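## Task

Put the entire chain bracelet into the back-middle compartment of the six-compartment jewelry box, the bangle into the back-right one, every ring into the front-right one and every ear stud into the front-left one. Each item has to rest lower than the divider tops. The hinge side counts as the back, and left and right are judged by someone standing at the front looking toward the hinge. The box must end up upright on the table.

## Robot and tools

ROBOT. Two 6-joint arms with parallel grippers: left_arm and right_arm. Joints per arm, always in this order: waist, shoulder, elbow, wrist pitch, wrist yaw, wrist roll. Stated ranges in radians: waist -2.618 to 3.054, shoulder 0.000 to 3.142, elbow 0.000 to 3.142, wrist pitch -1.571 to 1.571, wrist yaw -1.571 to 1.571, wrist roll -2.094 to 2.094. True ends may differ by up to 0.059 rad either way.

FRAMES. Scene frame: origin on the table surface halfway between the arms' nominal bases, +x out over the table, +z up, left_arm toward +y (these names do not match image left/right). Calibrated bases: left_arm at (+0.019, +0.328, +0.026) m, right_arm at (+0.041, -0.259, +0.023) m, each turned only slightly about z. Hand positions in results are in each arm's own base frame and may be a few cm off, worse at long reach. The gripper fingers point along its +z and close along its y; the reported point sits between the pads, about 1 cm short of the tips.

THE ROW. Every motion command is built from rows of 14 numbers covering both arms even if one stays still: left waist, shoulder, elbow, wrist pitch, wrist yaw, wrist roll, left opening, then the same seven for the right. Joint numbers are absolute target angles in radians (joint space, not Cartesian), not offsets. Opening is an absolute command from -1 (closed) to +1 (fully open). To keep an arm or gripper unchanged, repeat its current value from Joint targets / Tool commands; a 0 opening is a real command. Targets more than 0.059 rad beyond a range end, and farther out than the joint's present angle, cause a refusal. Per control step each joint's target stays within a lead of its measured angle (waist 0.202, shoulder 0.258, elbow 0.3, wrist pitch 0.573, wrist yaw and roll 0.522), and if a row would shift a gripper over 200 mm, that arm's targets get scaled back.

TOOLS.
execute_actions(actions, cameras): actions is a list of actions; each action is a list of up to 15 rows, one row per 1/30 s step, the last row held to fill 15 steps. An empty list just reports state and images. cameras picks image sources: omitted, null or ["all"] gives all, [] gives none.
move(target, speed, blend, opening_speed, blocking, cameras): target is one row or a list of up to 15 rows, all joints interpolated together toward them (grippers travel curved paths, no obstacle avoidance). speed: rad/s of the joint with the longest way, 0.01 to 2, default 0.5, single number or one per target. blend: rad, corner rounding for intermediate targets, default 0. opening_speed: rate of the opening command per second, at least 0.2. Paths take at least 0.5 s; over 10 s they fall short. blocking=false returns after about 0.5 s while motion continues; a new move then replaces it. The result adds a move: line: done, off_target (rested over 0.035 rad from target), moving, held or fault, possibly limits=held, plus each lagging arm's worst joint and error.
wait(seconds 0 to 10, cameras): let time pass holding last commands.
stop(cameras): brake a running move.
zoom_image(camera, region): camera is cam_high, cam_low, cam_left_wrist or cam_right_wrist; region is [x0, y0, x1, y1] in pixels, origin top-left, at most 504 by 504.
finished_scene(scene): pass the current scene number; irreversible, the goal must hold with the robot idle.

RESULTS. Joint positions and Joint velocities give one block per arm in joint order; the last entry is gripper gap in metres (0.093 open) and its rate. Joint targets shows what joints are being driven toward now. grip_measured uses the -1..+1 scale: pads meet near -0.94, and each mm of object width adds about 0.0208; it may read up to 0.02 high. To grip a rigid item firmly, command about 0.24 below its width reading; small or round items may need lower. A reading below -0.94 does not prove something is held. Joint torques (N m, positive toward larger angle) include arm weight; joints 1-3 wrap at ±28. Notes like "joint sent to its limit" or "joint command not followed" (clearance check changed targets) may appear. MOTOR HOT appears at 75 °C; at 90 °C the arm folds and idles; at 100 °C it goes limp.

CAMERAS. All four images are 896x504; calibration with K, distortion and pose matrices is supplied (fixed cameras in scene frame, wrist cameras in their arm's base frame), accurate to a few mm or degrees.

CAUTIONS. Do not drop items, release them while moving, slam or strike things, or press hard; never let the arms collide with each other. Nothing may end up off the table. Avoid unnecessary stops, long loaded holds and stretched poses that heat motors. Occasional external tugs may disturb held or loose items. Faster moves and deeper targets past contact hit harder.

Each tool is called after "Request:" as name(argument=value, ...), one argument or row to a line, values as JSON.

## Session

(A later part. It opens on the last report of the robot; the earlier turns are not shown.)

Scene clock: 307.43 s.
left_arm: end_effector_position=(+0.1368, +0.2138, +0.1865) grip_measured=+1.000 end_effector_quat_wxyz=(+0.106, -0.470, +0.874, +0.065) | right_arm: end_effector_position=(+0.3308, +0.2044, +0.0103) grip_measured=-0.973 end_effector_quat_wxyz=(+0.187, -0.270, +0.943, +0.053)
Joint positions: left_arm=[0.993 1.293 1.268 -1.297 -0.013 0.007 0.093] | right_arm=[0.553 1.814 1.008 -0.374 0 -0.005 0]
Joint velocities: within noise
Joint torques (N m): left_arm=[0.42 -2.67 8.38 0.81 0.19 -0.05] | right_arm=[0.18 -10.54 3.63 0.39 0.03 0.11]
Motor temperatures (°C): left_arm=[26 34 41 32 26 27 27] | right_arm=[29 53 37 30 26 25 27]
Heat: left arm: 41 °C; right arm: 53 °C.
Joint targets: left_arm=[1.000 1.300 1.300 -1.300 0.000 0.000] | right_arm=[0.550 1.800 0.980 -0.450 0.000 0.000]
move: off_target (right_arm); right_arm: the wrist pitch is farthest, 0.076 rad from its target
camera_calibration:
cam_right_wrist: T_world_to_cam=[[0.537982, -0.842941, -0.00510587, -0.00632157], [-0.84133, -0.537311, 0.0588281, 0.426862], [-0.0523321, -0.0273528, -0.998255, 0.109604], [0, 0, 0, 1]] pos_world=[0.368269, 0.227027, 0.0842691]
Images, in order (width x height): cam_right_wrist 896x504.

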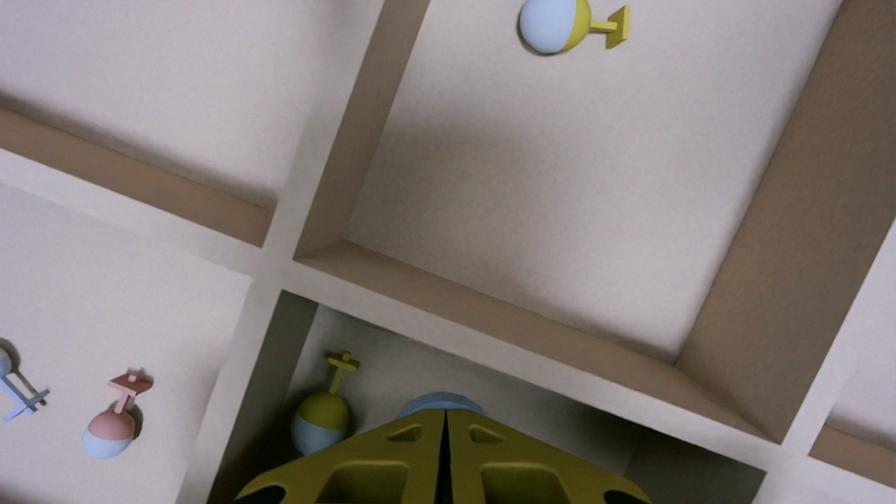

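Request:
move(
  target=[
    [1.0,1.3,1.3,-1.3,0,0,1,0.553,1.74,1.06,-0.45,0,0,-1],
    [1.0,1.3,1.3,-1.3,0,0,1,0.55,1.98,1.62,-1.19,0,-0.38,-0.36],
  ],
  speed=[0.2,0.5],
  cameras=["cam_right_wrist"],
)

Scene clock: 319.63 s.
left_arm: end_effector_position=(+0.1368, +0.2138, +0.1865) grip_measured=+1.000 end_effector_quat_wxyz=(+0.106, -0.470, +0.874, +0.065) | right_arm: end_effector_position=(+0.3237, +0.1996, +0.0851) grip_measured=-0.363 end_effector_quat_wxyz=(+0.020, -0.445, +0.896, +0.001)
Joint positions: left_arm=[0.993 1.293 1.268 -1.297 -0.013 0.007 0.093] | right_arm=[0.553 1.96 1.6 -1.17 0.002 -0.368 0.028]
Joint velocities: within noise
Joint torques (N m): left_arm=[0.42 -2.69 8.38 0.81 0.19 -0.05] | right_arm=[0.17 -8.99 8.49 0.22 -0.02 -0.07]
Motor temperatures (°C): left_arm=[26 34 41 32 26 27 27] | right_arm=[29 53 37 30 26 25 27]
Heat: left arm: 41 °C; right arm: 53 °C.
Joint targets: left_arm=[1.000 1.300 1.300 -1.300 0.000 0.000] | right_arm=[0.550 1.980 1.620 -1.190 0.000 -0.380]
move: done
camera_calibration:
cam_right_wrist: T_world_to_cam=[[0.800535, -0.599256, 0.00596329, -0.1407], [-0.550646, -0.731599, 0.401936, 0.32933], [-0.2365, -0.325048, -0.915648, 0.29583], [0, 0, 0, 1]] pos_world=[0.363943, 0.252782, 0.139346]
Images, in order (width x height): cam_right_wrist 896x504.

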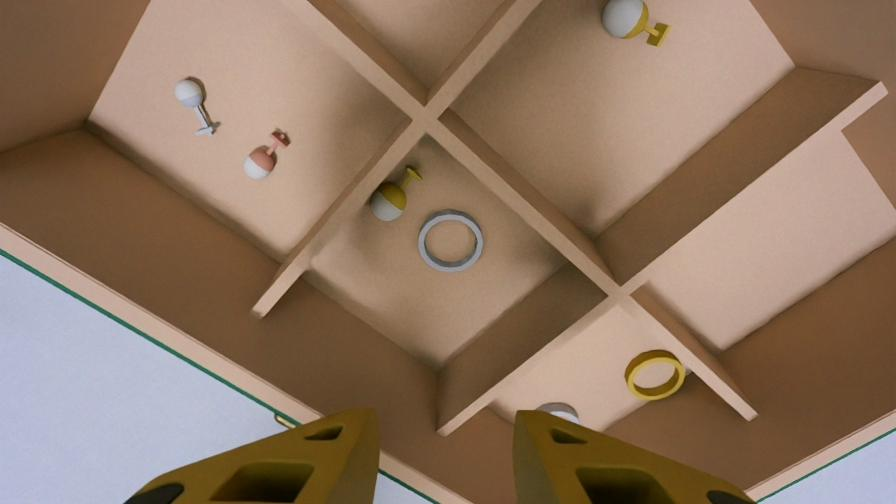

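Request:
move(
  target=[
    [1.0,1.3,1.3,-1.3,0,0,1,0.547,2.03,1.53,-1.05,0,-0.27,-0.42],
    [1.0,1.3,1.3,-1.3,0,0,1,0.547,2.087,1.457,-0.921,0,-0.27,-0.42],
  ],
  speed=[0.4,0.2],
  blend=[0.03,0],
  cameras=["cam_right_wrist"],
)

Scene clock: 343.83 s.
left_arm: end_effector_position=(+0.1368, +0.2138, +0.1865) grip_measured=+1.000 end_effector_quat_wxyz=(+0.106, -0.470, +0.874, +0.065) | right_arm: end_effector_position=(+0.3267, +0.2015, +0.0167) grip_measured=-0.418 end_effector_quat_wxyz=(+0.005, -0.405, +0.914, +0.000)
Joint positions: left_arm=[0.993 1.293 1.268 -1.297 -0.013 0.007 0.093] | right_arm=[0.553 2.063 1.47 -0.968 0.002 -0.281 0.025]
Joint velocities: within noise
Joint torques (N m): left_arm=[0.4 -2.69 8.38 0.8 0.19 -0.05] | right_arm=[-0.09 -9.05 4.93 0.86 -0.01 0.16]
Motor temperatures (°C): left_arm=[26 34 41 32 26 27 27] | right_arm=[29 51 40 29 26 25 27]
Heat: left arm: 41 °C; right arm: 51 °C.
Joint targets: left_arm=[1.000 1.300 1.300 -1.300 0.000 0.000] | right_arm=[0.547 2.087 1.457 -0.921 0.000 -0.270]
move: off_target (right_arm); right_arm: the wrist pitch is farthest, 0.047 rad from its target
camera_calibration:
cam_right_wrist: T_world_to_cam=[[0.745217, -0.666799, -0.00556883, -0.109732], [-0.601378, -0.675663, 0.426407, 0.364803], [-0.28809, -0.314417, -0.904514, 0.249036], [0, 0, 0, 1]] pos_world=[0.372903, 0.251616, 0.0690913]
Images, in order (width x height): cam_right_wrist 896x504.

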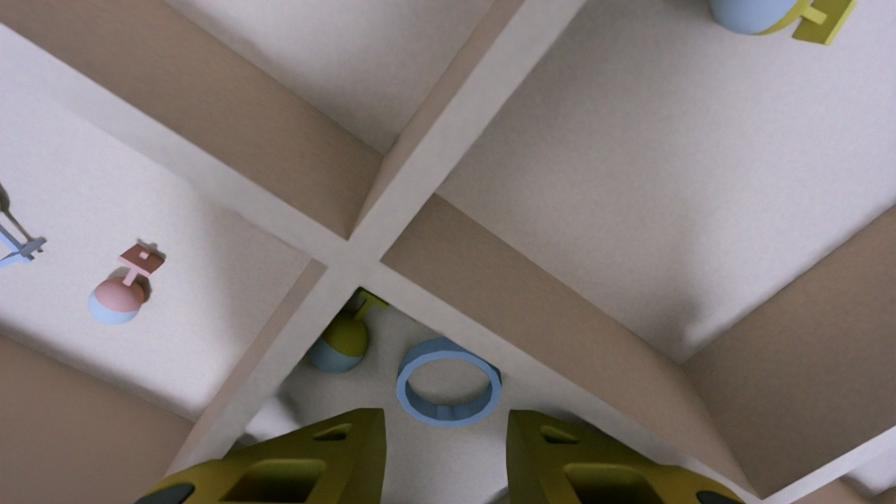

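Request:
move(
  target=[1.0,1.3,1.3,-1.3,0,0,1,0.547,2.115,1.465,-0.885,0,-0.27,-0.42],
  speed=0.15,
  cameras=["cam_right_wrist"],
)

Request:
zoom_image(
  camera="cam_right_wrist",
  region=[160, 280, 700, 504],
)

Scene clock: 357.10 s.
left_arm: end_effector_position=(+0.1368, +0.2138, +0.1865) grip_measured=+1.000 end_effector_quat_wxyz=(+0.106, -0.470, +0.874, +0.065) | right_arm: end_effector_position=(+0.3268, +0.2016, +0.0157) grip_measured=-0.418 end_effector_quat_wxyz=(+0.005, -0.405, +0.914, +0.000)
Joint positions: left_arm=[0.993 1.293 1.268 -1.297 -0.013 0.007 0.093] | right_arm=[0.553 2.065 1.47 -0.966 0.002 -0.28 0.025]
Joint velocities: within noise
Joint torques (N m): left_arm=[0.4 -2.67 8.39 0.81 0.19 -0.05] | right_arm=[-0.09 -6.67 5.7 1.22 -0.01 0.14]
Motor temperatures (°C): left_arm=[26 34 41 32 26 27 27] | right_arm=[29 51 39 30 26 25 27]
Heat: left arm: 41 °C; right arm: 51 °C.
Joint targets: left_arm=[1.000 1.300 1.300 -1.300 0.000 0.000] | right_arm=[0.547 2.115 1.465 -0.885 0.000 -0.270]
move: off_target (right_arm); right_arm: the wrist pitch is farthest, 0.081 rad from its target
camera_calibration:
cam_right_wrist: T_world_to_cam=[[0.744702, -0.667371, -0.00589934, -0.10948], [-0.601477, -0.674951, 0.427396, 0.365184], [-0.289213, -0.314734, -0.904045, 0.248629], [0, 0, 0, 1]] pos_world=[0.373086, 0.25167, 0.0680481]
Images, in order (width x height): cam_right_wrist 896x504.

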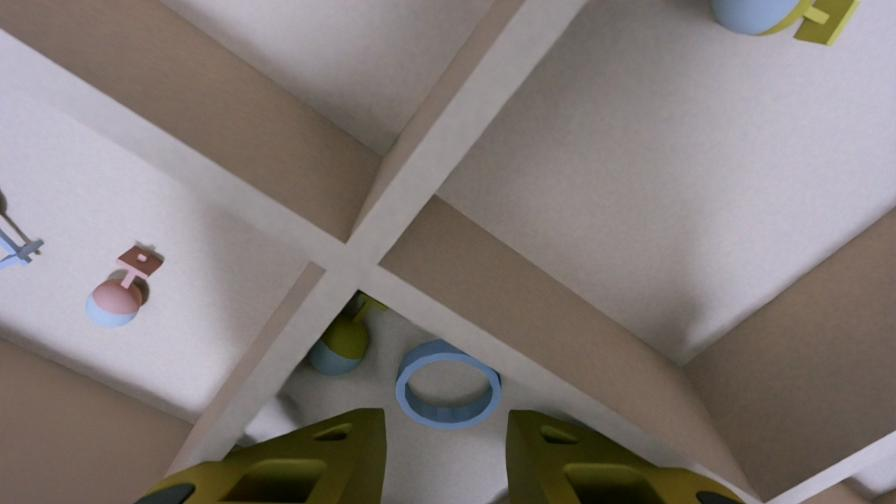

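Region (160, 280, 700, 504) is 540x224 pixels. A region can be at most 504 by 504 pixels.

Request:
move(
  target=[
    [1.0,1.3,1.3,-1.3,0,0,1,0.547,2.03,1.54,-1.06,0,-0.27,-0.42],
    [1.0,1.3,1.3,-1.3,0,0,1,0.55,2.06,1.57,-1.08,0,-0.4,-0.38],
    [1.0,1.3,1.3,-1.3,0,0,1,0.55,2.122,1.501,-0.93,0,-0.4,-0.38],
  ],
  speed=[0.3,0.4,0.15],
  cameras=["cam_right_wrist","cam_low"],
)

Request:
zoom_image(
  camera="cam_low",
  region=[490, 150, 650, 300],
)

Scene clock: 385.60 s.
left_arm: end_effector_position=(+0.1368, +0.2138, +0.1865) grip_measured=+1.000 end_effector_quat_wxyz=(+0.106, -0.470, +0.874, +0.065) | right_arm: end_effector_position=(+0.3301, +0.2036, +0.0214) grip_measured=-0.382 end_effector_quat_wxyz=(+0.000, -0.454, +0.891, -0.001)
Joint positions: left_arm=[0.993 1.293 1.268 -1.297 -0.013 0.007 0.093] | right_arm=[0.553 2.081 1.517 -1.008 0.002 -0.388 0.027]
Joint velocities: within noise
Joint torques (N m): left_arm=[0.4 -2.69 8.36 0.8 0.19 -0.06] | right_arm=[0.17 -7.62 4.66 1.16 -0.02 -0.07]
Motor temperatures (°C): left_arm=[26 33 42 32 26 27 27] | right_arm=[29 52 39 30 26 25 27]
Heat: left arm: 42 °C; right arm: 52 °C.
Joint targets: left_arm=[1.000 1.300 1.300 -1.300 0.000 0.000] | right_arm=[0.550 2.122 1.501 -0.930 0.000 -0.400]
move: off_target (right_arm); right_arm: the wrist pitch is farthest, 0.078 rad from its target
camera_calibration:
cam_right_wrist: T_world_to_cam=[[0.812441, -0.582979, -0.00872306, -0.150038], [-0.521632, -0.733469, 0.435801, 0.351521], [-0.260461, -0.349512, -0.900001, 0.252868], [0, 0, 0, 1]] pos_world=[0.371124, 0.258741, 0.0730797]
Images, in order (width x height): cam_low 896x504, cam_right_wrist 896x504.

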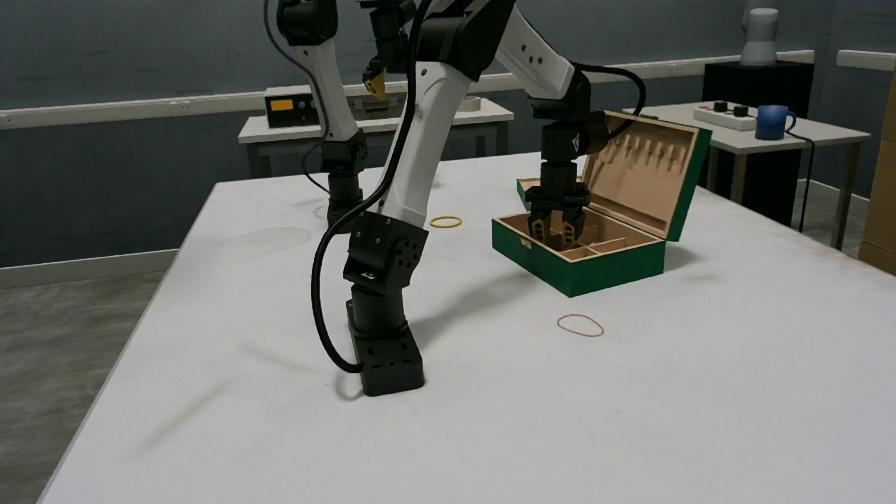

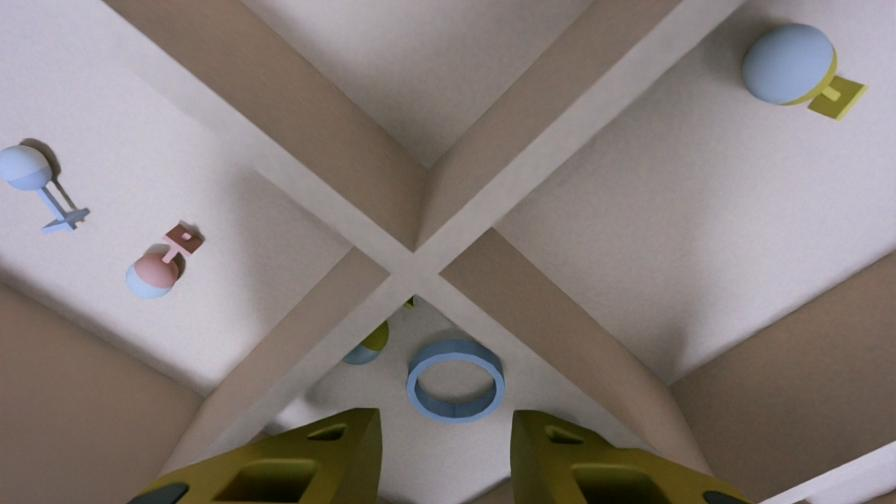

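Scaled by 3.150 from the camera's 896x504 image, which has a finer 1280x720 frame.

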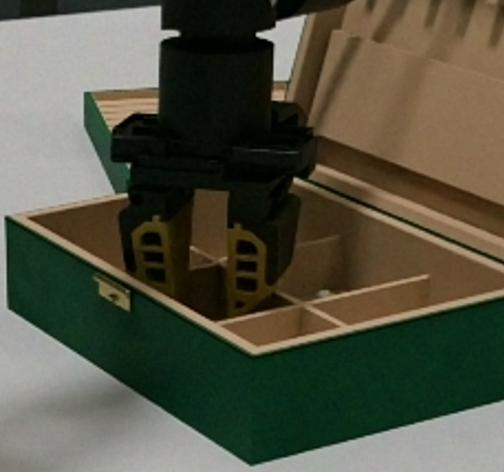

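Request:
move(
  target=[
    [1.0,1.3,1.3,-1.3,0,0,1,0.55,2.0,1.58,-1.13,0,-0.4,-0.38],
    [1.0,1.3,1.3,-1.3,0,0,1,0.543,1.797,1.15,-0.565,0,0,-1],
    [1.0,1.3,1.3,-1.3,0,0,1,0.543,1.86,1.076,-0.448,0,0,-1],
  ],
  speed=[0.3,0.5,0.12],
  cameras=["cam_right_wrist","cam_low"],
)

Scene clock: 422.20 s.
left_arm: end_effector_position=(+0.1368, +0.2138, +0.1865) grip_measured=+1.000 end_effector_quat_wxyz=(+0.106, -0.470, +0.874, +0.065) | right_arm: end_effector_position=(+0.3350, +0.2050, +0.0146) grip_measured=-0.973 end_effector_quat_wxyz=(+0.167, -0.273, +0.946, +0.045)
Joint positions: left_arm=[0.993 1.293 1.268 -1.297 -0.013 0.007 0.093] | right_arm=[0.55 1.844 1.085 -0.465 0.001 -0.012 0]
Joint velocities: within noise
Joint torques (N m): left_arm=[0.42 -2.69 8.38 0.81 0.19 -0.05] | right_arm=[-0.08 -8.02 5.5 1.26 0 0.17]
Motor temperatures (°C): left_arm=[26 33 42 32 26 27 27] | right_arm=[29 52 38 30 26 25 27]
Heat: left arm: 42 °C; right arm: 52 °C.
Joint targets: left_arm=[1.000 1.300 1.300 -1.300 0.000 0.000] | right_arm=[0.543 1.860 1.076 -0.448 0.000 0.000]
move: done
camera_calibration:
cam_right_wrist: T_world_to_cam=[[0.539685, -0.841864, -0.0023286, -0.00887777], [-0.837293, -0.537039, 0.102611, 0.428356], [-0.087635, -0.0534279, -0.994719, 0.131324], [0, 0, 0, 1]] pos_world=[0.374959, 0.229586, 0.0866561]
Images, in order (width x height): cam_low 896x504, cam_right_wrist 896x504.

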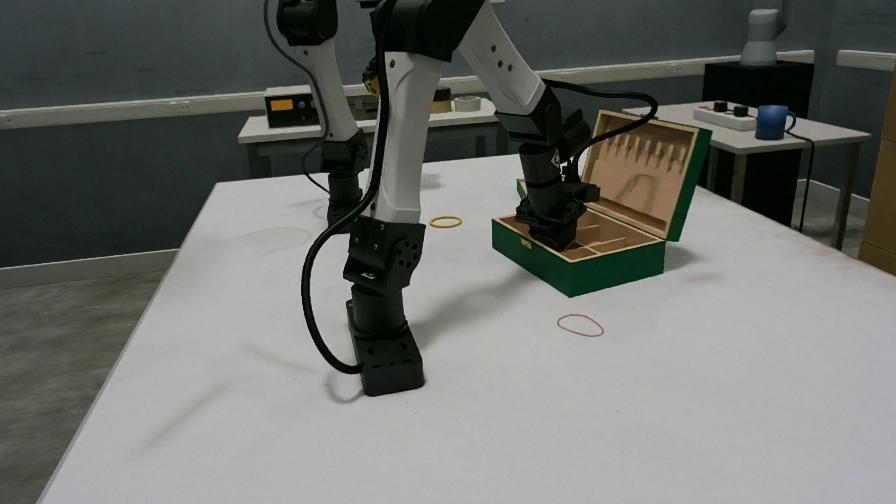

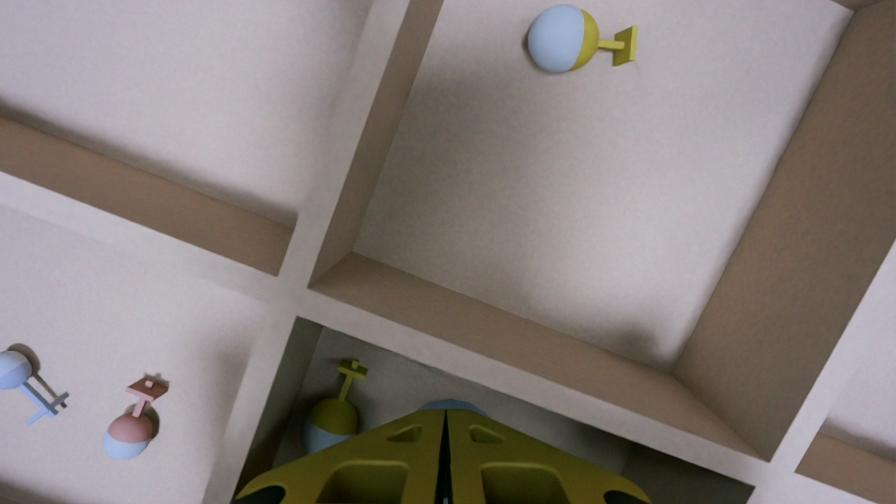

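Request:
move(
  target=[1.0,1.3,1.3,-1.3,0,0,1,0.543,1.803,1.005,-0.435,0,0,-1],
  speed=0.1,
  cameras=["cam_right_wrist","cam_low"],
)

Scene clock: 432.63 s.
left_arm: end_effector_position=(+0.1368, +0.2138, +0.1865) grip_measured=+1.000 end_effector_quat_wxyz=(+0.106, -0.470, +0.874, +0.065) | right_arm: end_effector_position=(+0.3309, +0.2025, +0.0108) grip_measured=-0.973 end_effector_quat_wxyz=(+0.178, -0.270, +0.945, +0.049)
Joint positions: left_arm=[0.993 1.293 1.268 -1.297 -0.013 0.007 0.093] | right_arm=[0.55 1.821 1.027 -0.404 0.001 -0.006 0]
Joint velocities: within noise
Joint torques (N m): left_arm=[0.42 -2.69 8.38 0.81 0.19 -0.05] | right_arm=[-0.09 -10.85 4.31 0.82 0.01 0.1]
Motor temperatures (°C): left_arm=[26 33 42 32 26 27 27] | right_arm=[29 51 38 31 26 25 27]
Heat: left arm: 42 °C; right arm: 51 °C.
Joint targets: left_arm=[1.000 1.300 1.300 -1.300 0.000 0.000] | right_arm=[0.543 1.803 1.005 -0.435 0.000 0.000]
move: done
camera_calibration:
cam_right_wrist: T_world_to_cam=[[0.535532, -0.844506, -0.00375626, -0.006865], [-0.841816, -0.534171, 0.0775004, 0.42522], [-0.067456, -0.0383419, -0.996985, 0.117277], [0, 0, 0, 1]] pos_world=[0.369545, 0.22584, 0.083943]
Images, in order (width x height): cam_low 896x504, cam_right_wrist 896x504.

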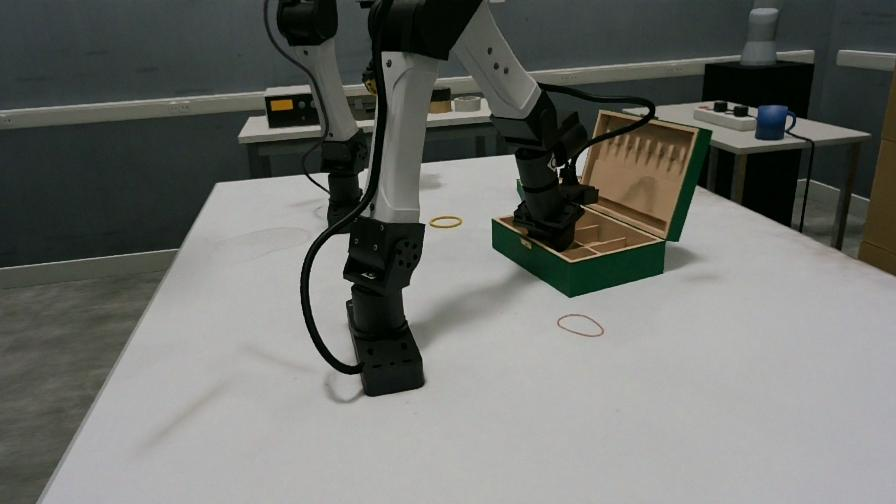

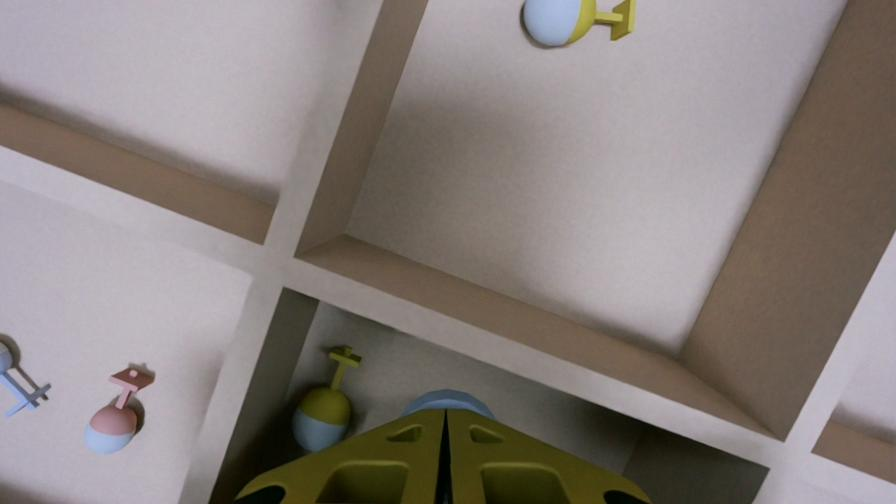

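Request:
move(
  target=[1.0,1.3,1.3,-1.3,0,0,1,0.54,1.755,0.945,-0.44,0,0,-1],
  speed=0.1,
  cameras=["cam_right_wrist","cam_low"],
)

Scene clock: 438.50 s.
left_arm: end_effector_position=(+0.1368, +0.2138, +0.1865) grip_measured=+1.000 end_effector_quat_wxyz=(+0.106, -0.470, +0.874, +0.065) | right_arm: end_effector_position=(+0.3209, +0.1939, +0.0106) grip_measured=-0.973 end_effector_quat_wxyz=(+0.179, -0.266, +0.946, +0.049)
Joint positions: left_arm=[0.993 1.293 1.268 -1.297 -0.013 0.007 0.093] | right_arm=[0.544 1.776 0.968 -0.388 0.001 -0.004 0]
Joint velocities: within noise
Joint torques (N m): left_arm=[0.42 -2.7 8.38 0.81 0.19 -0.06] | right_arm=[0.14 -10.69 4.12 0.62 0.01 0.1]
Motor temperatures (°C): left_arm=[26 33 42 32 26 27 27] | right_arm=[29 51 38 31 26 25 27]
Heat: left arm: 42 °C; right arm: 51 °C.
Joint targets: left_arm=[1.000 1.300 1.300 -1.300 0.000 0.000] | right_arm=[0.540 1.755 0.945 -0.440 0.000 0.000]
move: off_target (right_arm); right_arm: the wrist pitch is farthest, 0.052 rad from its target
camera_calibration:
cam_right_wrist: T_world_to_cam=[[0.528888, -0.848679, -0.00456296, -0.00585939], [-0.846078, -0.527674, 0.0755838, 0.412321], [-0.0665541, -0.0361148, -0.997129, 0.115386], [0, 0, 0, 1]] pos_world=[0.359634, 0.216765, 0.0838634]
Images, in order (width x height): cam_low 896x504, cam_right_wrist 896x504.

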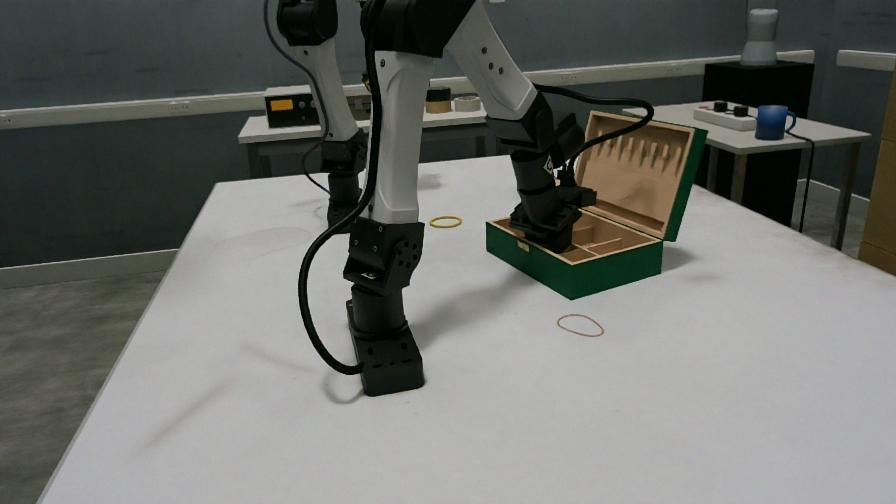

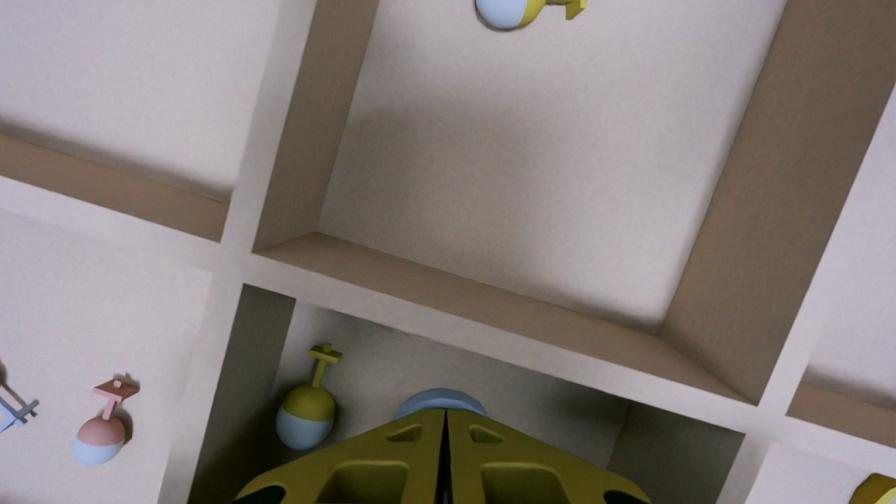

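Request:
move(
  target=[
    [1.0,1.3,1.3,-1.3,0,0,1,0.54,1.68,1.02,-0.45,0,0,-1],
    [1.0,1.3,1.3,-1.3,0,0,1,0.54,1.92,1.54,-1.17,0,-0.38,-0.4],
  ],
  speed=[0.2,0.5],
  cameras=["cam_right_wrist"],
)

Scene clock: 446.97 s.
left_arm: end_effector_position=(+0.1368, +0.2138, +0.1865) grip_measured=+1.000 end_effector_quat_wxyz=(+0.106, -0.470, +0.874, +0.065) | right_arm: end_effector_position=(+0.3122, +0.1886, +0.0854) grip_measured=-0.402 end_effector_quat_wxyz=(+0.019, -0.440, +0.898, +0.001)
Joint positions: left_arm=[0.993 1.293 1.268 -1.297 -0.013 0.007 0.093] | right_arm=[0.544 1.901 1.52 -1.151 0.001 -0.368 0.026]
Joint velocities: within noise
Joint torques (N m): left_arm=[0.42 -2.67 8.38 0.81 0.19 -0.05] | right_arm=[0.13 -8.49 8.46 0.22 -0.01 -0.07]
Motor temperatures (°C): left_arm=[26 33 42 32 26 27 27] | right_arm=[29 51 38 30 26 25 27]
Heat: left arm: 42 °C; right arm: 51 °C.
Joint targets: left_arm=[1.000 1.300 1.300 -1.300 0.000 0.000] | right_arm=[0.540 1.920 1.540 -1.170 0.000 -0.380]
move: done
camera_calibration:
cam_right_wrist: T_world_to_cam=[[0.79481, -0.60684, 0.00483495, -0.134797], [-0.557023, -0.726355, 0.402658, 0.315757], [-0.240837, -0.32273, -0.915338, 0.290631], [0, 0, 0, 1]] pos_world=[0.353016, 0.241346, 0.139535]
Images, in order (width x height): cam_right_wrist 896x504.

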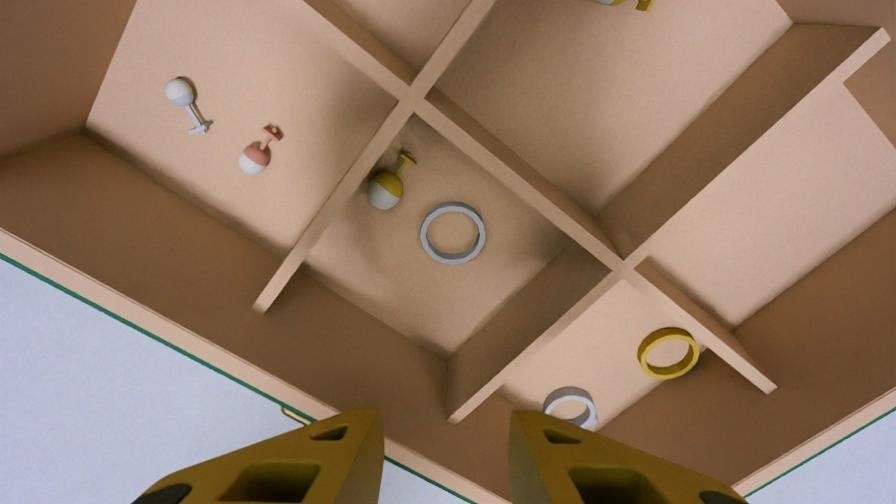

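Request:
move(
  target=[
    [1.0,1.3,1.3,-1.3,0,0,1,0.536,1.99,1.47,-1.04,0,-0.505,-0.4],
    [1.0,1.3,1.3,-1.3,0,0,1,0.536,2.043,1.387,-0.892,0,-0.505,-0.4],
  ],
  speed=[0.4,0.15],
  blend=[0.03,0],
  cameras=["cam_right_wrist","cam_low"],
)

Request:
zoom_image(
  camera="cam_low",
  region=[480, 150, 640, 300],
)

Scene clock: 469.33 s.
left_arm: end_effector_position=(+0.1368, +0.2138, +0.1865) grip_measured=+1.000 end_effector_quat_wxyz=(+0.106, -0.470, +0.874, +0.065) | right_arm: end_effector_position=(+0.3181, +0.1910, +0.0175) grip_measured=-0.402 end_effector_quat_wxyz=(+0.006, -0.494, +0.869, +0.000)
Joint positions: left_arm=[0.993 1.293 1.268 -1.297 -0.013 0.007 0.093] | right_arm=[0.541 2.014 1.4 -0.944 0.001 -0.492 0.026]
Joint velocities: within noise
Joint torques (N m): left_arm=[0.42 -2.69 8.36 0.81 0.19 -0.06] | right_arm=[0.02 -8.12 4.89 0.91 -0.02 -0.08]
Motor temperatures (°C): left_arm=[26 33 42 32 26 27 27] | right_arm=[29 52 39 30 26 25 27]
Heat: left arm: 42 °C; right arm: 52 °C.
Joint targets: left_arm=[1.000 1.300 1.300 -1.300 0.000 0.000] | right_arm=[0.536 2.043 1.387 -0.892 0.000 -0.505]
move: off_target (right_arm); right_arm: the wrist pitch is farthest, 0.052 rad from its target
camera_calibration:
cam_right_wrist: T_world_to_cam=[[0.862597, -0.505881, -0.00314357, -0.178446], [-0.456758, -0.781477, 0.425048, 0.326461], [-0.217481, -0.36521, -0.905165, 0.231226], [0, 0, 0, 1]] pos_world=[0.353328, 0.249295, 0.0699753]
Images, in order (width x height): cam_low 896x504, cam_right_wrist 896x504.

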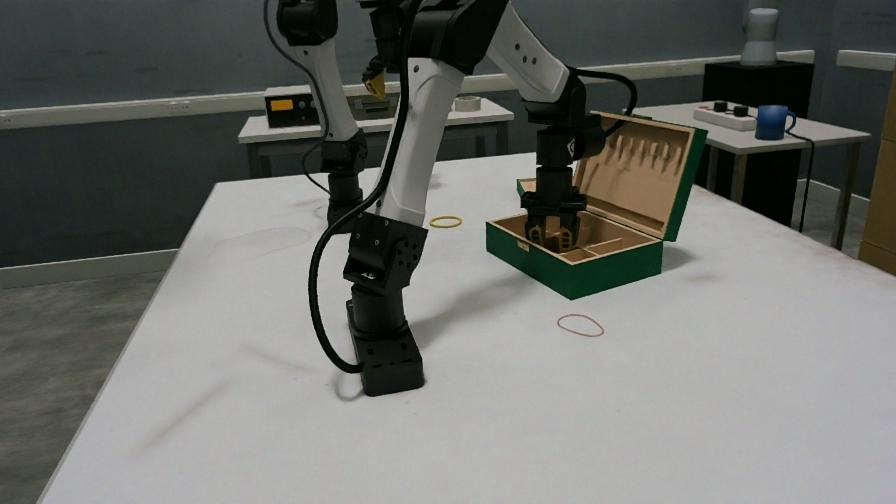

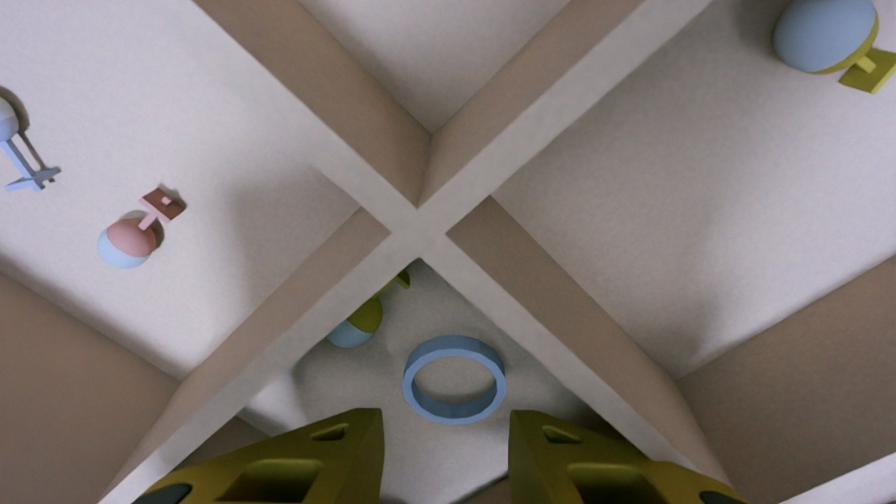

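Scaled by 3.150 from the camera's 896x504 image, which has a finer 1280x720 frame.

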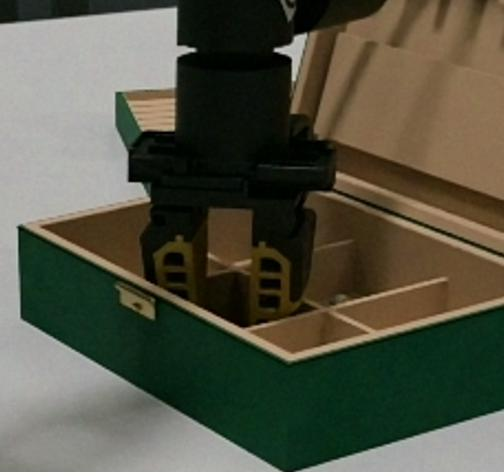

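Request:
move(
  target=[
    [1.0,1.3,1.3,-1.3,0,0,1,0.536,1.995,1.44,-0.985,0,-0.505,-0.4],
    [1.0,1.3,1.3,-1.3,0,0,1,0.536,2.015,1.465,-0.99,0,-0.505,-0.4],
    [1.0,1.3,1.3,-1.3,0,0,1,0.536,2.068,1.4015,-0.875,0,-0.505,-0.4],
  ],
  speed=0.2,
  cameras=["cam_right_wrist"],
)

Scene clock: 491.23 s.
left_arm: end_effector_position=(+0.1368, +0.2138, +0.1865) grip_measured=+1.000 end_effector_quat_wxyz=(+0.106, -0.470, +0.874, +0.065) | right_arm: end_effector_position=(+0.3197, +0.1920, +0.0181) grip_measured=-0.402 end_effector_quat_wxyz=(+0.003, -0.494, +0.869, +0.000)
Joint positions: left_arm=[0.993 1.293 1.268 -1.297 -0.013 0.007 0.093] | right_arm=[0.541 2.025 1.418 -0.958 0.001 -0.493 0.026]
Joint velocities: within noise
Joint torques (N m): left_arm=[0.42 -2.69 8.36 0.81 0.19 -0.05] | right_arm=[0.02 -6.84 4.51 1.23 -0.02 -0.07]
Motor temperatures (°C): left_arm=[26 33 43 32 26 27 27] | right_arm=[29 53 39 30 26 25 27]
Heat: left arm: 43 °C; right arm: 53 °C.
Joint targets: left_arm=[1.000 1.300 1.300 -1.300 0.000 0.000] | right_arm=[0.536 2.068 1.402 -0.875 0.000 -0.505]
move: off_target (right_arm); right_arm: the wrist pitch is farthest, 0.083 rad from its target
camera_calibration:
cam_right_wrist: T_world_to_cam=[[0.862766, -0.505562, -0.00639772, -0.179302], [-0.454138, -0.780447, 0.429723, 0.326517], [-0.222245, -0.367845, -0.902938, 0.234484], [0, 0, 0, 1]] pos_world=[0.355092, 0.250434, 0.0702661]
Images, in order (width x height): cam_right_wrist 896x504.

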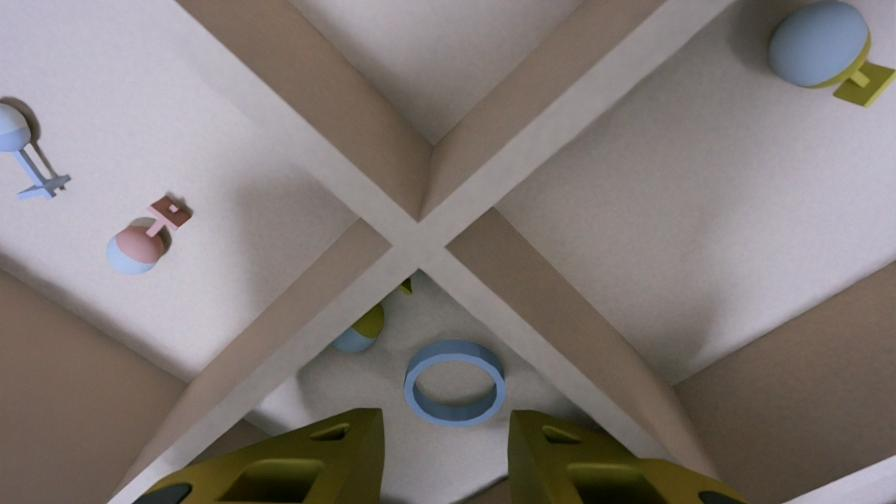

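Request:
move(
  target=[
    [1.0,1.3,1.3,-1.3,0,0,1,0.536,2.0,1.45,-0.98,0,-0.505,-0.4],
    [1.0,1.3,1.3,-1.3,0,0,1,0.536,2.045,1.43,-0.925,0,-0.505,-0.4],
    [1.0,1.3,1.3,-1.3,0,0,1,0.536,2.045,1.43,-0.925,0,-0.505,-1],
  ],
  speed=0.15,
  opening_speed=0.5,
  cameras=["cam_right_wrist"],
)

Scene clock: 505.87 s.
left_arm: end_effector_position=(+0.1368, +0.2138, +0.1865) grip_measured=+1.000 end_effector_quat_wxyz=(+0.106, -0.470, +0.874, +0.065) | right_arm: end_effector_position=(+0.3254, +0.1956, +0.0204) grip_measured=-0.973 end_effector_quat_wxyz=(+0.016, -0.494, +0.869, +0.000)
Joint positions: left_arm=[0.993 1.293 1.268 -1.297 -0.013 0.007 0.093] | right_arm=[0.541 2.025 1.428 -0.943 0 -0.493 0]
Joint velocities: within noise
Joint torques (N m): left_arm=[0.42 -2.69 8.36 0.81 0.19 -0.05] | right_arm=[0.02 -9.1 6.42 0.6 -0.01 -0.07]
Motor temperatures (°C): left_arm=[26 33 43 32 26 27 27] | right_arm=[29 52 38 30 26 25 27]
Heat: left arm: 43 °C; right arm: 52 °C.
Joint targets: left_arm=[1.000 1.300 1.300 -1.300 0.000 0.000] | right_arm=[0.536 2.045 1.430 -0.925 0.000 -0.505]
move: done; target 3's new numbers were sent with right_arm's wrist pitch 0.045 rad from that target
camera_calibration:
cam_right_wrist: T_world_to_cam=[[0.862984, -0.505209, 0.00463713, -0.182765], [-0.46245, -0.786181, 0.40995, 0.335154], [-0.203465, -0.355925, -0.912096, 0.230866], [0, 0, 0, 1]] pos_world=[0.359688, 0.253328, 0.0740228]
Images, in order (width x height): cam_right_wrist 896x504.

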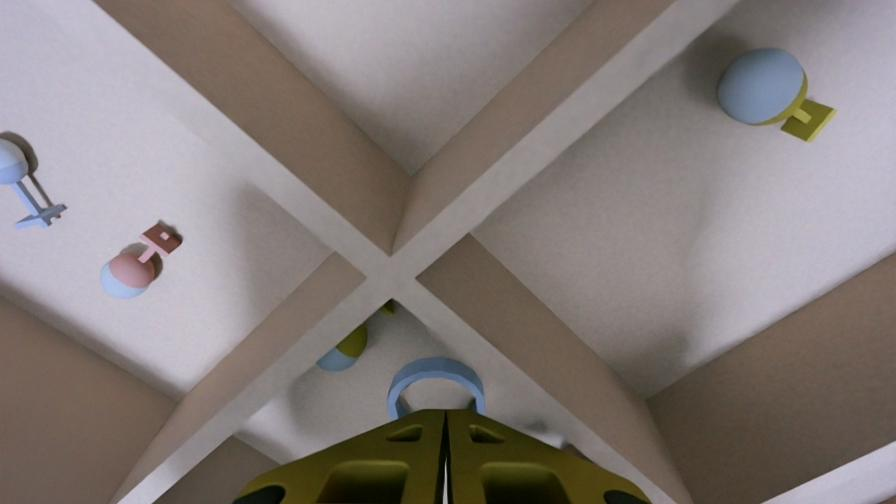

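Request:
move(
  target=[
    [1.0,1.3,1.3,-1.3,0,0,1,0.536,1.98,1.46,-0.98,0,-0.505,-1],
    [1.0,1.3,1.3,-1.3,0,0,1,0.552,1.98,1.46,-0.98,0,-0.505,-0.33],
    [1.0,1.3,1.3,-1.3,0,0,1,0.55,2.065,1.41,-0.89,0,-0.505,-0.33],
  ],
  speed=[0.2,0.2,0.15],
  cameras=["cam_right_wrist"],
)

Scene clock: 520.57 s.
left_arm: end_effector_position=(+0.1368, +0.2138, +0.1865) grip_measured=+1.000 end_effector_quat_wxyz=(+0.106, -0.470, +0.874, +0.065) | right_arm: end_effector_position=(+0.3209, +0.1959, +0.0213) grip_measured=-0.333 end_effector_quat_wxyz=(+0.009, -0.497, +0.867, +0.000)
Joint positions: left_arm=[0.993 1.293 1.268 -1.297 -0.013 0.007 0.093] | right_arm=[0.548 2.021 1.426 -0.957 0 -0.493 0.029]
Joint velocities: within noise
Joint torques (N m): left_arm=[0.43 -2.69 8.36 0.81 0.19 -0.05] | right_arm=[0.64 -6.79 4.62 1.09 -0.01 -0.07]
Motor temperatures (°C): left_arm=[26 33 43 32 26 27 27] | right_arm=[29 53 39 30 26 25 27]
Heat: left arm: 43 °C; right arm: 53 °C.
Joint targets: left_arm=[1.000 1.300 1.300 -1.300 0.000 0.000] | right_arm=[0.550 2.065 1.410 -0.890 0.000 -0.505]
move: off_target (right_arm); right_arm: the wrist pitch is farthest, 0.067 rad from its target
camera_calibration:
cam_right_wrist: T_world_to_cam=[[0.866448, -0.499267, -0.000879395, -0.180957], [-0.452808, -0.786559, 0.419868, 0.329704], [-0.210318, -0.363396, -0.907585, 0.23445], [0, 0, 0, 1]] pos_world=[0.355392, 0.254184, 0.0741913]
Images, in order (width x height): cam_right_wrist 896x504.

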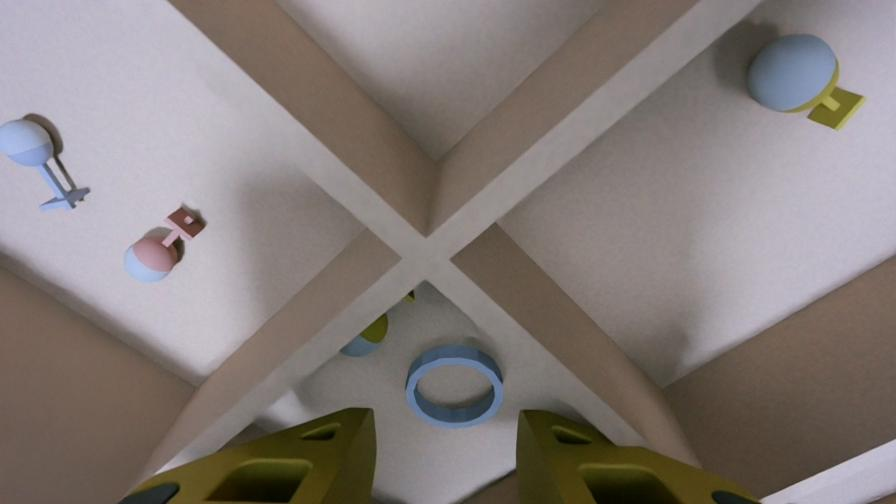

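Request:
move(
  target=[
    [1.0,1.3,1.3,-1.3,0,0,1,0.54,1.98,1.46,-0.98,0,-0.505,-0.38],
    [1.0,1.3,1.3,-1.3,0,0,1,0.538,2.02,1.48,-1.01,0,-0.03,-0.38],
    [1.0,1.3,1.3,-1.3,0,0,1,0.538,2.08,1.411,-0.88,0,-0.03,-0.38],
  ],
  speed=[0.2,0.4,0.15],
  cameras=["cam_right_wrist"],
)

Scene clock: 541.20 s.
left_arm: end_effector_position=(+0.1368, +0.2138, +0.1865) grip_measured=+1.000 end_effector_quat_wxyz=(+0.106, -0.470, +0.874, +0.065) | right_arm: end_effector_position=(+0.3258, +0.1952, +0.0167) grip_measured=-0.378 end_effector_quat_wxyz=(+0.011, -0.286, +0.958, +0.002)
Joint positions: left_arm=[0.993 1.293 1.268 -1.297 -0.013 0.007 0.093] | right_arm=[0.541 2.038 1.433 -0.944 0.002 -0.039 0.027]
Joint velocities: within noise
Joint torques (N m): left_arm=[0.4 -2.69 8.38 0.81 0.19 -0.05] | right_arm=[0.23 -7.17 4.05 1.07 0 0.15]
Motor temperatures (°C): left_arm=[26 33 43 32 26 27 27] | right_arm=[29 52 39 30 26 25 27]
Heat: left arm: 43 °C; right arm: 52 °C.
Joint targets: left_arm=[1.000 1.300 1.300 -1.300 0.000 0.000] | right_arm=[0.538 2.080 1.411 -0.880 0.000 -0.030]
move: off_target (right_arm); right_arm: the wrist pitch is farthest, 0.064 rad from its target
camera_calibration:
cam_right_wrist: T_world_to_cam=[[0.553779, -0.832634, -0.00698826, -0.0184488], [-0.755858, -0.506201, 0.415259, 0.377412], [-0.349296, -0.224679, -0.909677, 0.249342], [0, 0, 0, 1]] pos_world=[0.38258, 0.231707, 0.0699686]
Images, in order (width x height): cam_right_wrist 896x504.

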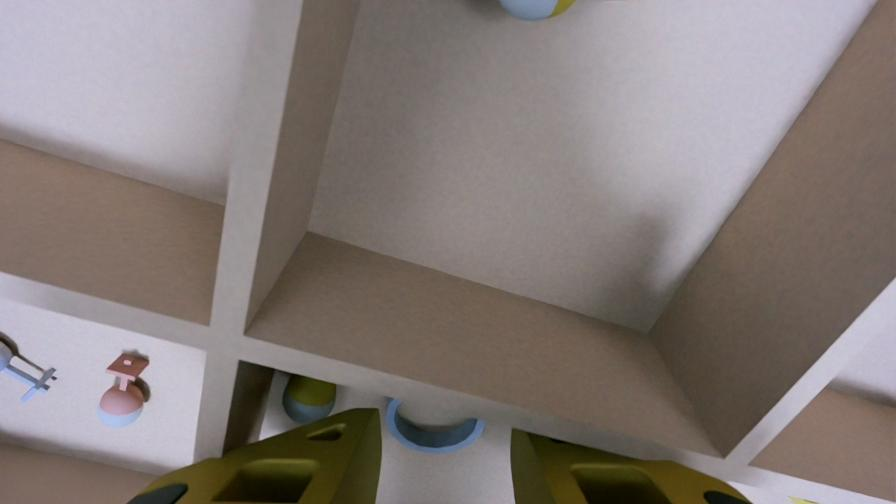

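Request:
move(
  target=[
    [1.0,1.3,1.3,-1.3,0,0,1,0.546,2.075,1.412,-0.90,0,-0.03,-0.38],
    [1.0,1.3,1.3,-1.3,0,0,1,0.546,2.075,1.412,-0.9,0,-0.03,-1],
  ],
  speed=0.15,
  opening_speed=0.4,
  cameras=["cam_right_wrist"],
)

Scene clock: 551.10 s.
left_arm: end_effector_position=(+0.1368, +0.2138, +0.1865) grip_measured=+1.000 end_effector_quat_wxyz=(+0.106, -0.470, +0.874, +0.065) | right_arm: end_effector_position=(+0.3244, +0.1936, +0.0096) grip_measured=-0.973 end_effector_quat_wxyz=(+0.006, -0.286, +0.958, -0.002)
Joint positions: left_arm=[0.993 1.293 1.268 -1.297 -0.013 0.007 0.093] | right_arm=[0.541 2.051 1.422 -0.932 0.007 -0.038 0]
Joint velocities: within noise
Joint torques (N m): left_arm=[0.4 -2.69 8.38 0.81 0.19 -0.05] | right_arm=[0.91 -8.94 5.08 0.7 -0.04 0.14]
Motor temperatures (°C): left_arm=[26 33 43 32 26 27 27] | right_arm=[29 51 38 30 26 25 27]
Heat: left arm: 43 °C; right arm: 51 °C.
Joint targets: left_arm=[1.000 1.300 1.300 -1.300 0.000 0.000] | right_arm=[0.546 2.075 1.412 -0.900 0.000 -0.030]
move: done; target 2's new numbers were sent with right_arm's wrist pitch 0.044 rad from that target
camera_calibration:
cam_right_wrist: T_world_to_cam=[[0.553047, -0.833143, -0.00334723, -0.0188112], [-0.752918, -0.501506, 0.426153, 0.376551], [-0.356725, -0.233163, -0.904645, 0.245995], [0, 0, 0, 1]] pos_world=[0.381668, 0.230527, 0.062007]
Images, in order (width x height): cam_right_wrist 896x504.

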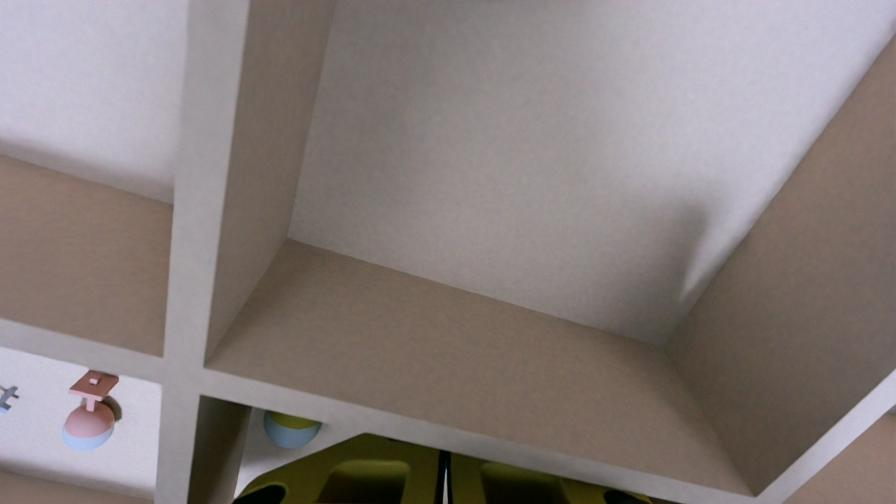

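Request:
move(
  target=[1.0,1.3,1.3,-1.3,0,0,1,0.541,1.94,1.46,-1.2,0,-0.03,-1],
  speed=0.25,
  cameras=["cam_right_wrist"],
)

Scene clock: 564.53 s.
left_arm: end_effector_position=(+0.1368, +0.2138, +0.1865) grip_measured=+1.000 end_effector_quat_wxyz=(+0.106, -0.470, +0.874, +0.065) | right_arm: end_effector_position=(+0.2865, +0.1709, +0.0456) grip_measured=-0.973 end_effector_quat_wxyz=(-0.060, -0.285, +0.956, -0.019)
Joint positions: left_arm=[0.993 1.293 1.268 -1.297 -0.013 0.007 0.093] | right_arm=[0.541 1.968 1.443 -1.172 0.006 -0.038 0]
Joint velocities: within noise
Joint torques (N m): left_arm=[0.42 -2.69 8.38 0.81 0.19 -0.05] | right_arm=[0.47 -12.96 7.65 -0.21 -0.04 0.13]
Motor temperatures (°C): left_arm=[26 33 43 32 26 27 27] | right_arm=[29 51 38 30 26 25 27]
Heat: left arm: 43 °C; right arm: 51 °C.
Joint targets: left_arm=[1.000 1.300 1.300 -1.300 0.000 0.000] | right_arm=[0.541 1.940 1.460 -1.200 0.000 -0.030]
move: done
camera_calibration:
cam_right_wrist: T_world_to_cam=[[0.552261, -0.833614, -0.00980015, -0.0160357], [-0.696242, -0.467656, 0.544559, 0.293907], [-0.458535, -0.293916, -0.838665, 0.296281], [0, 0, 0, 1]] pos_world=[0.349342, 0.211162, 0.0882739]
Images, in order (width x height): cam_right_wrist 896x504.

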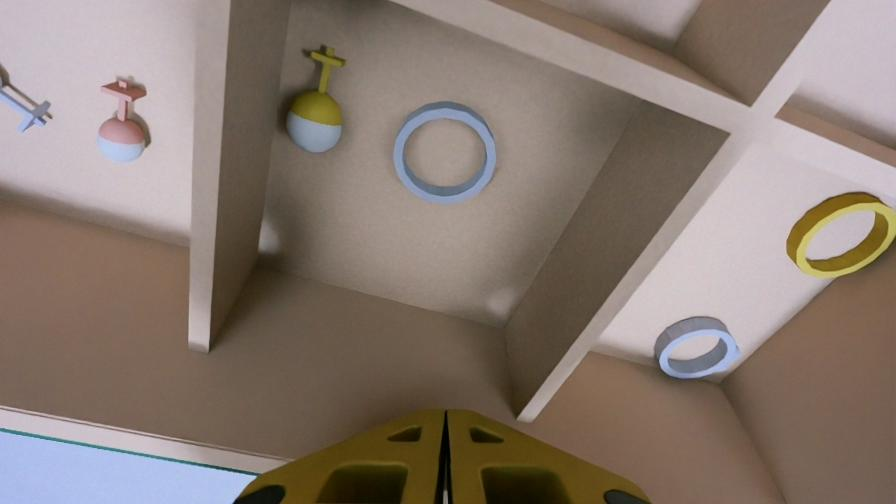

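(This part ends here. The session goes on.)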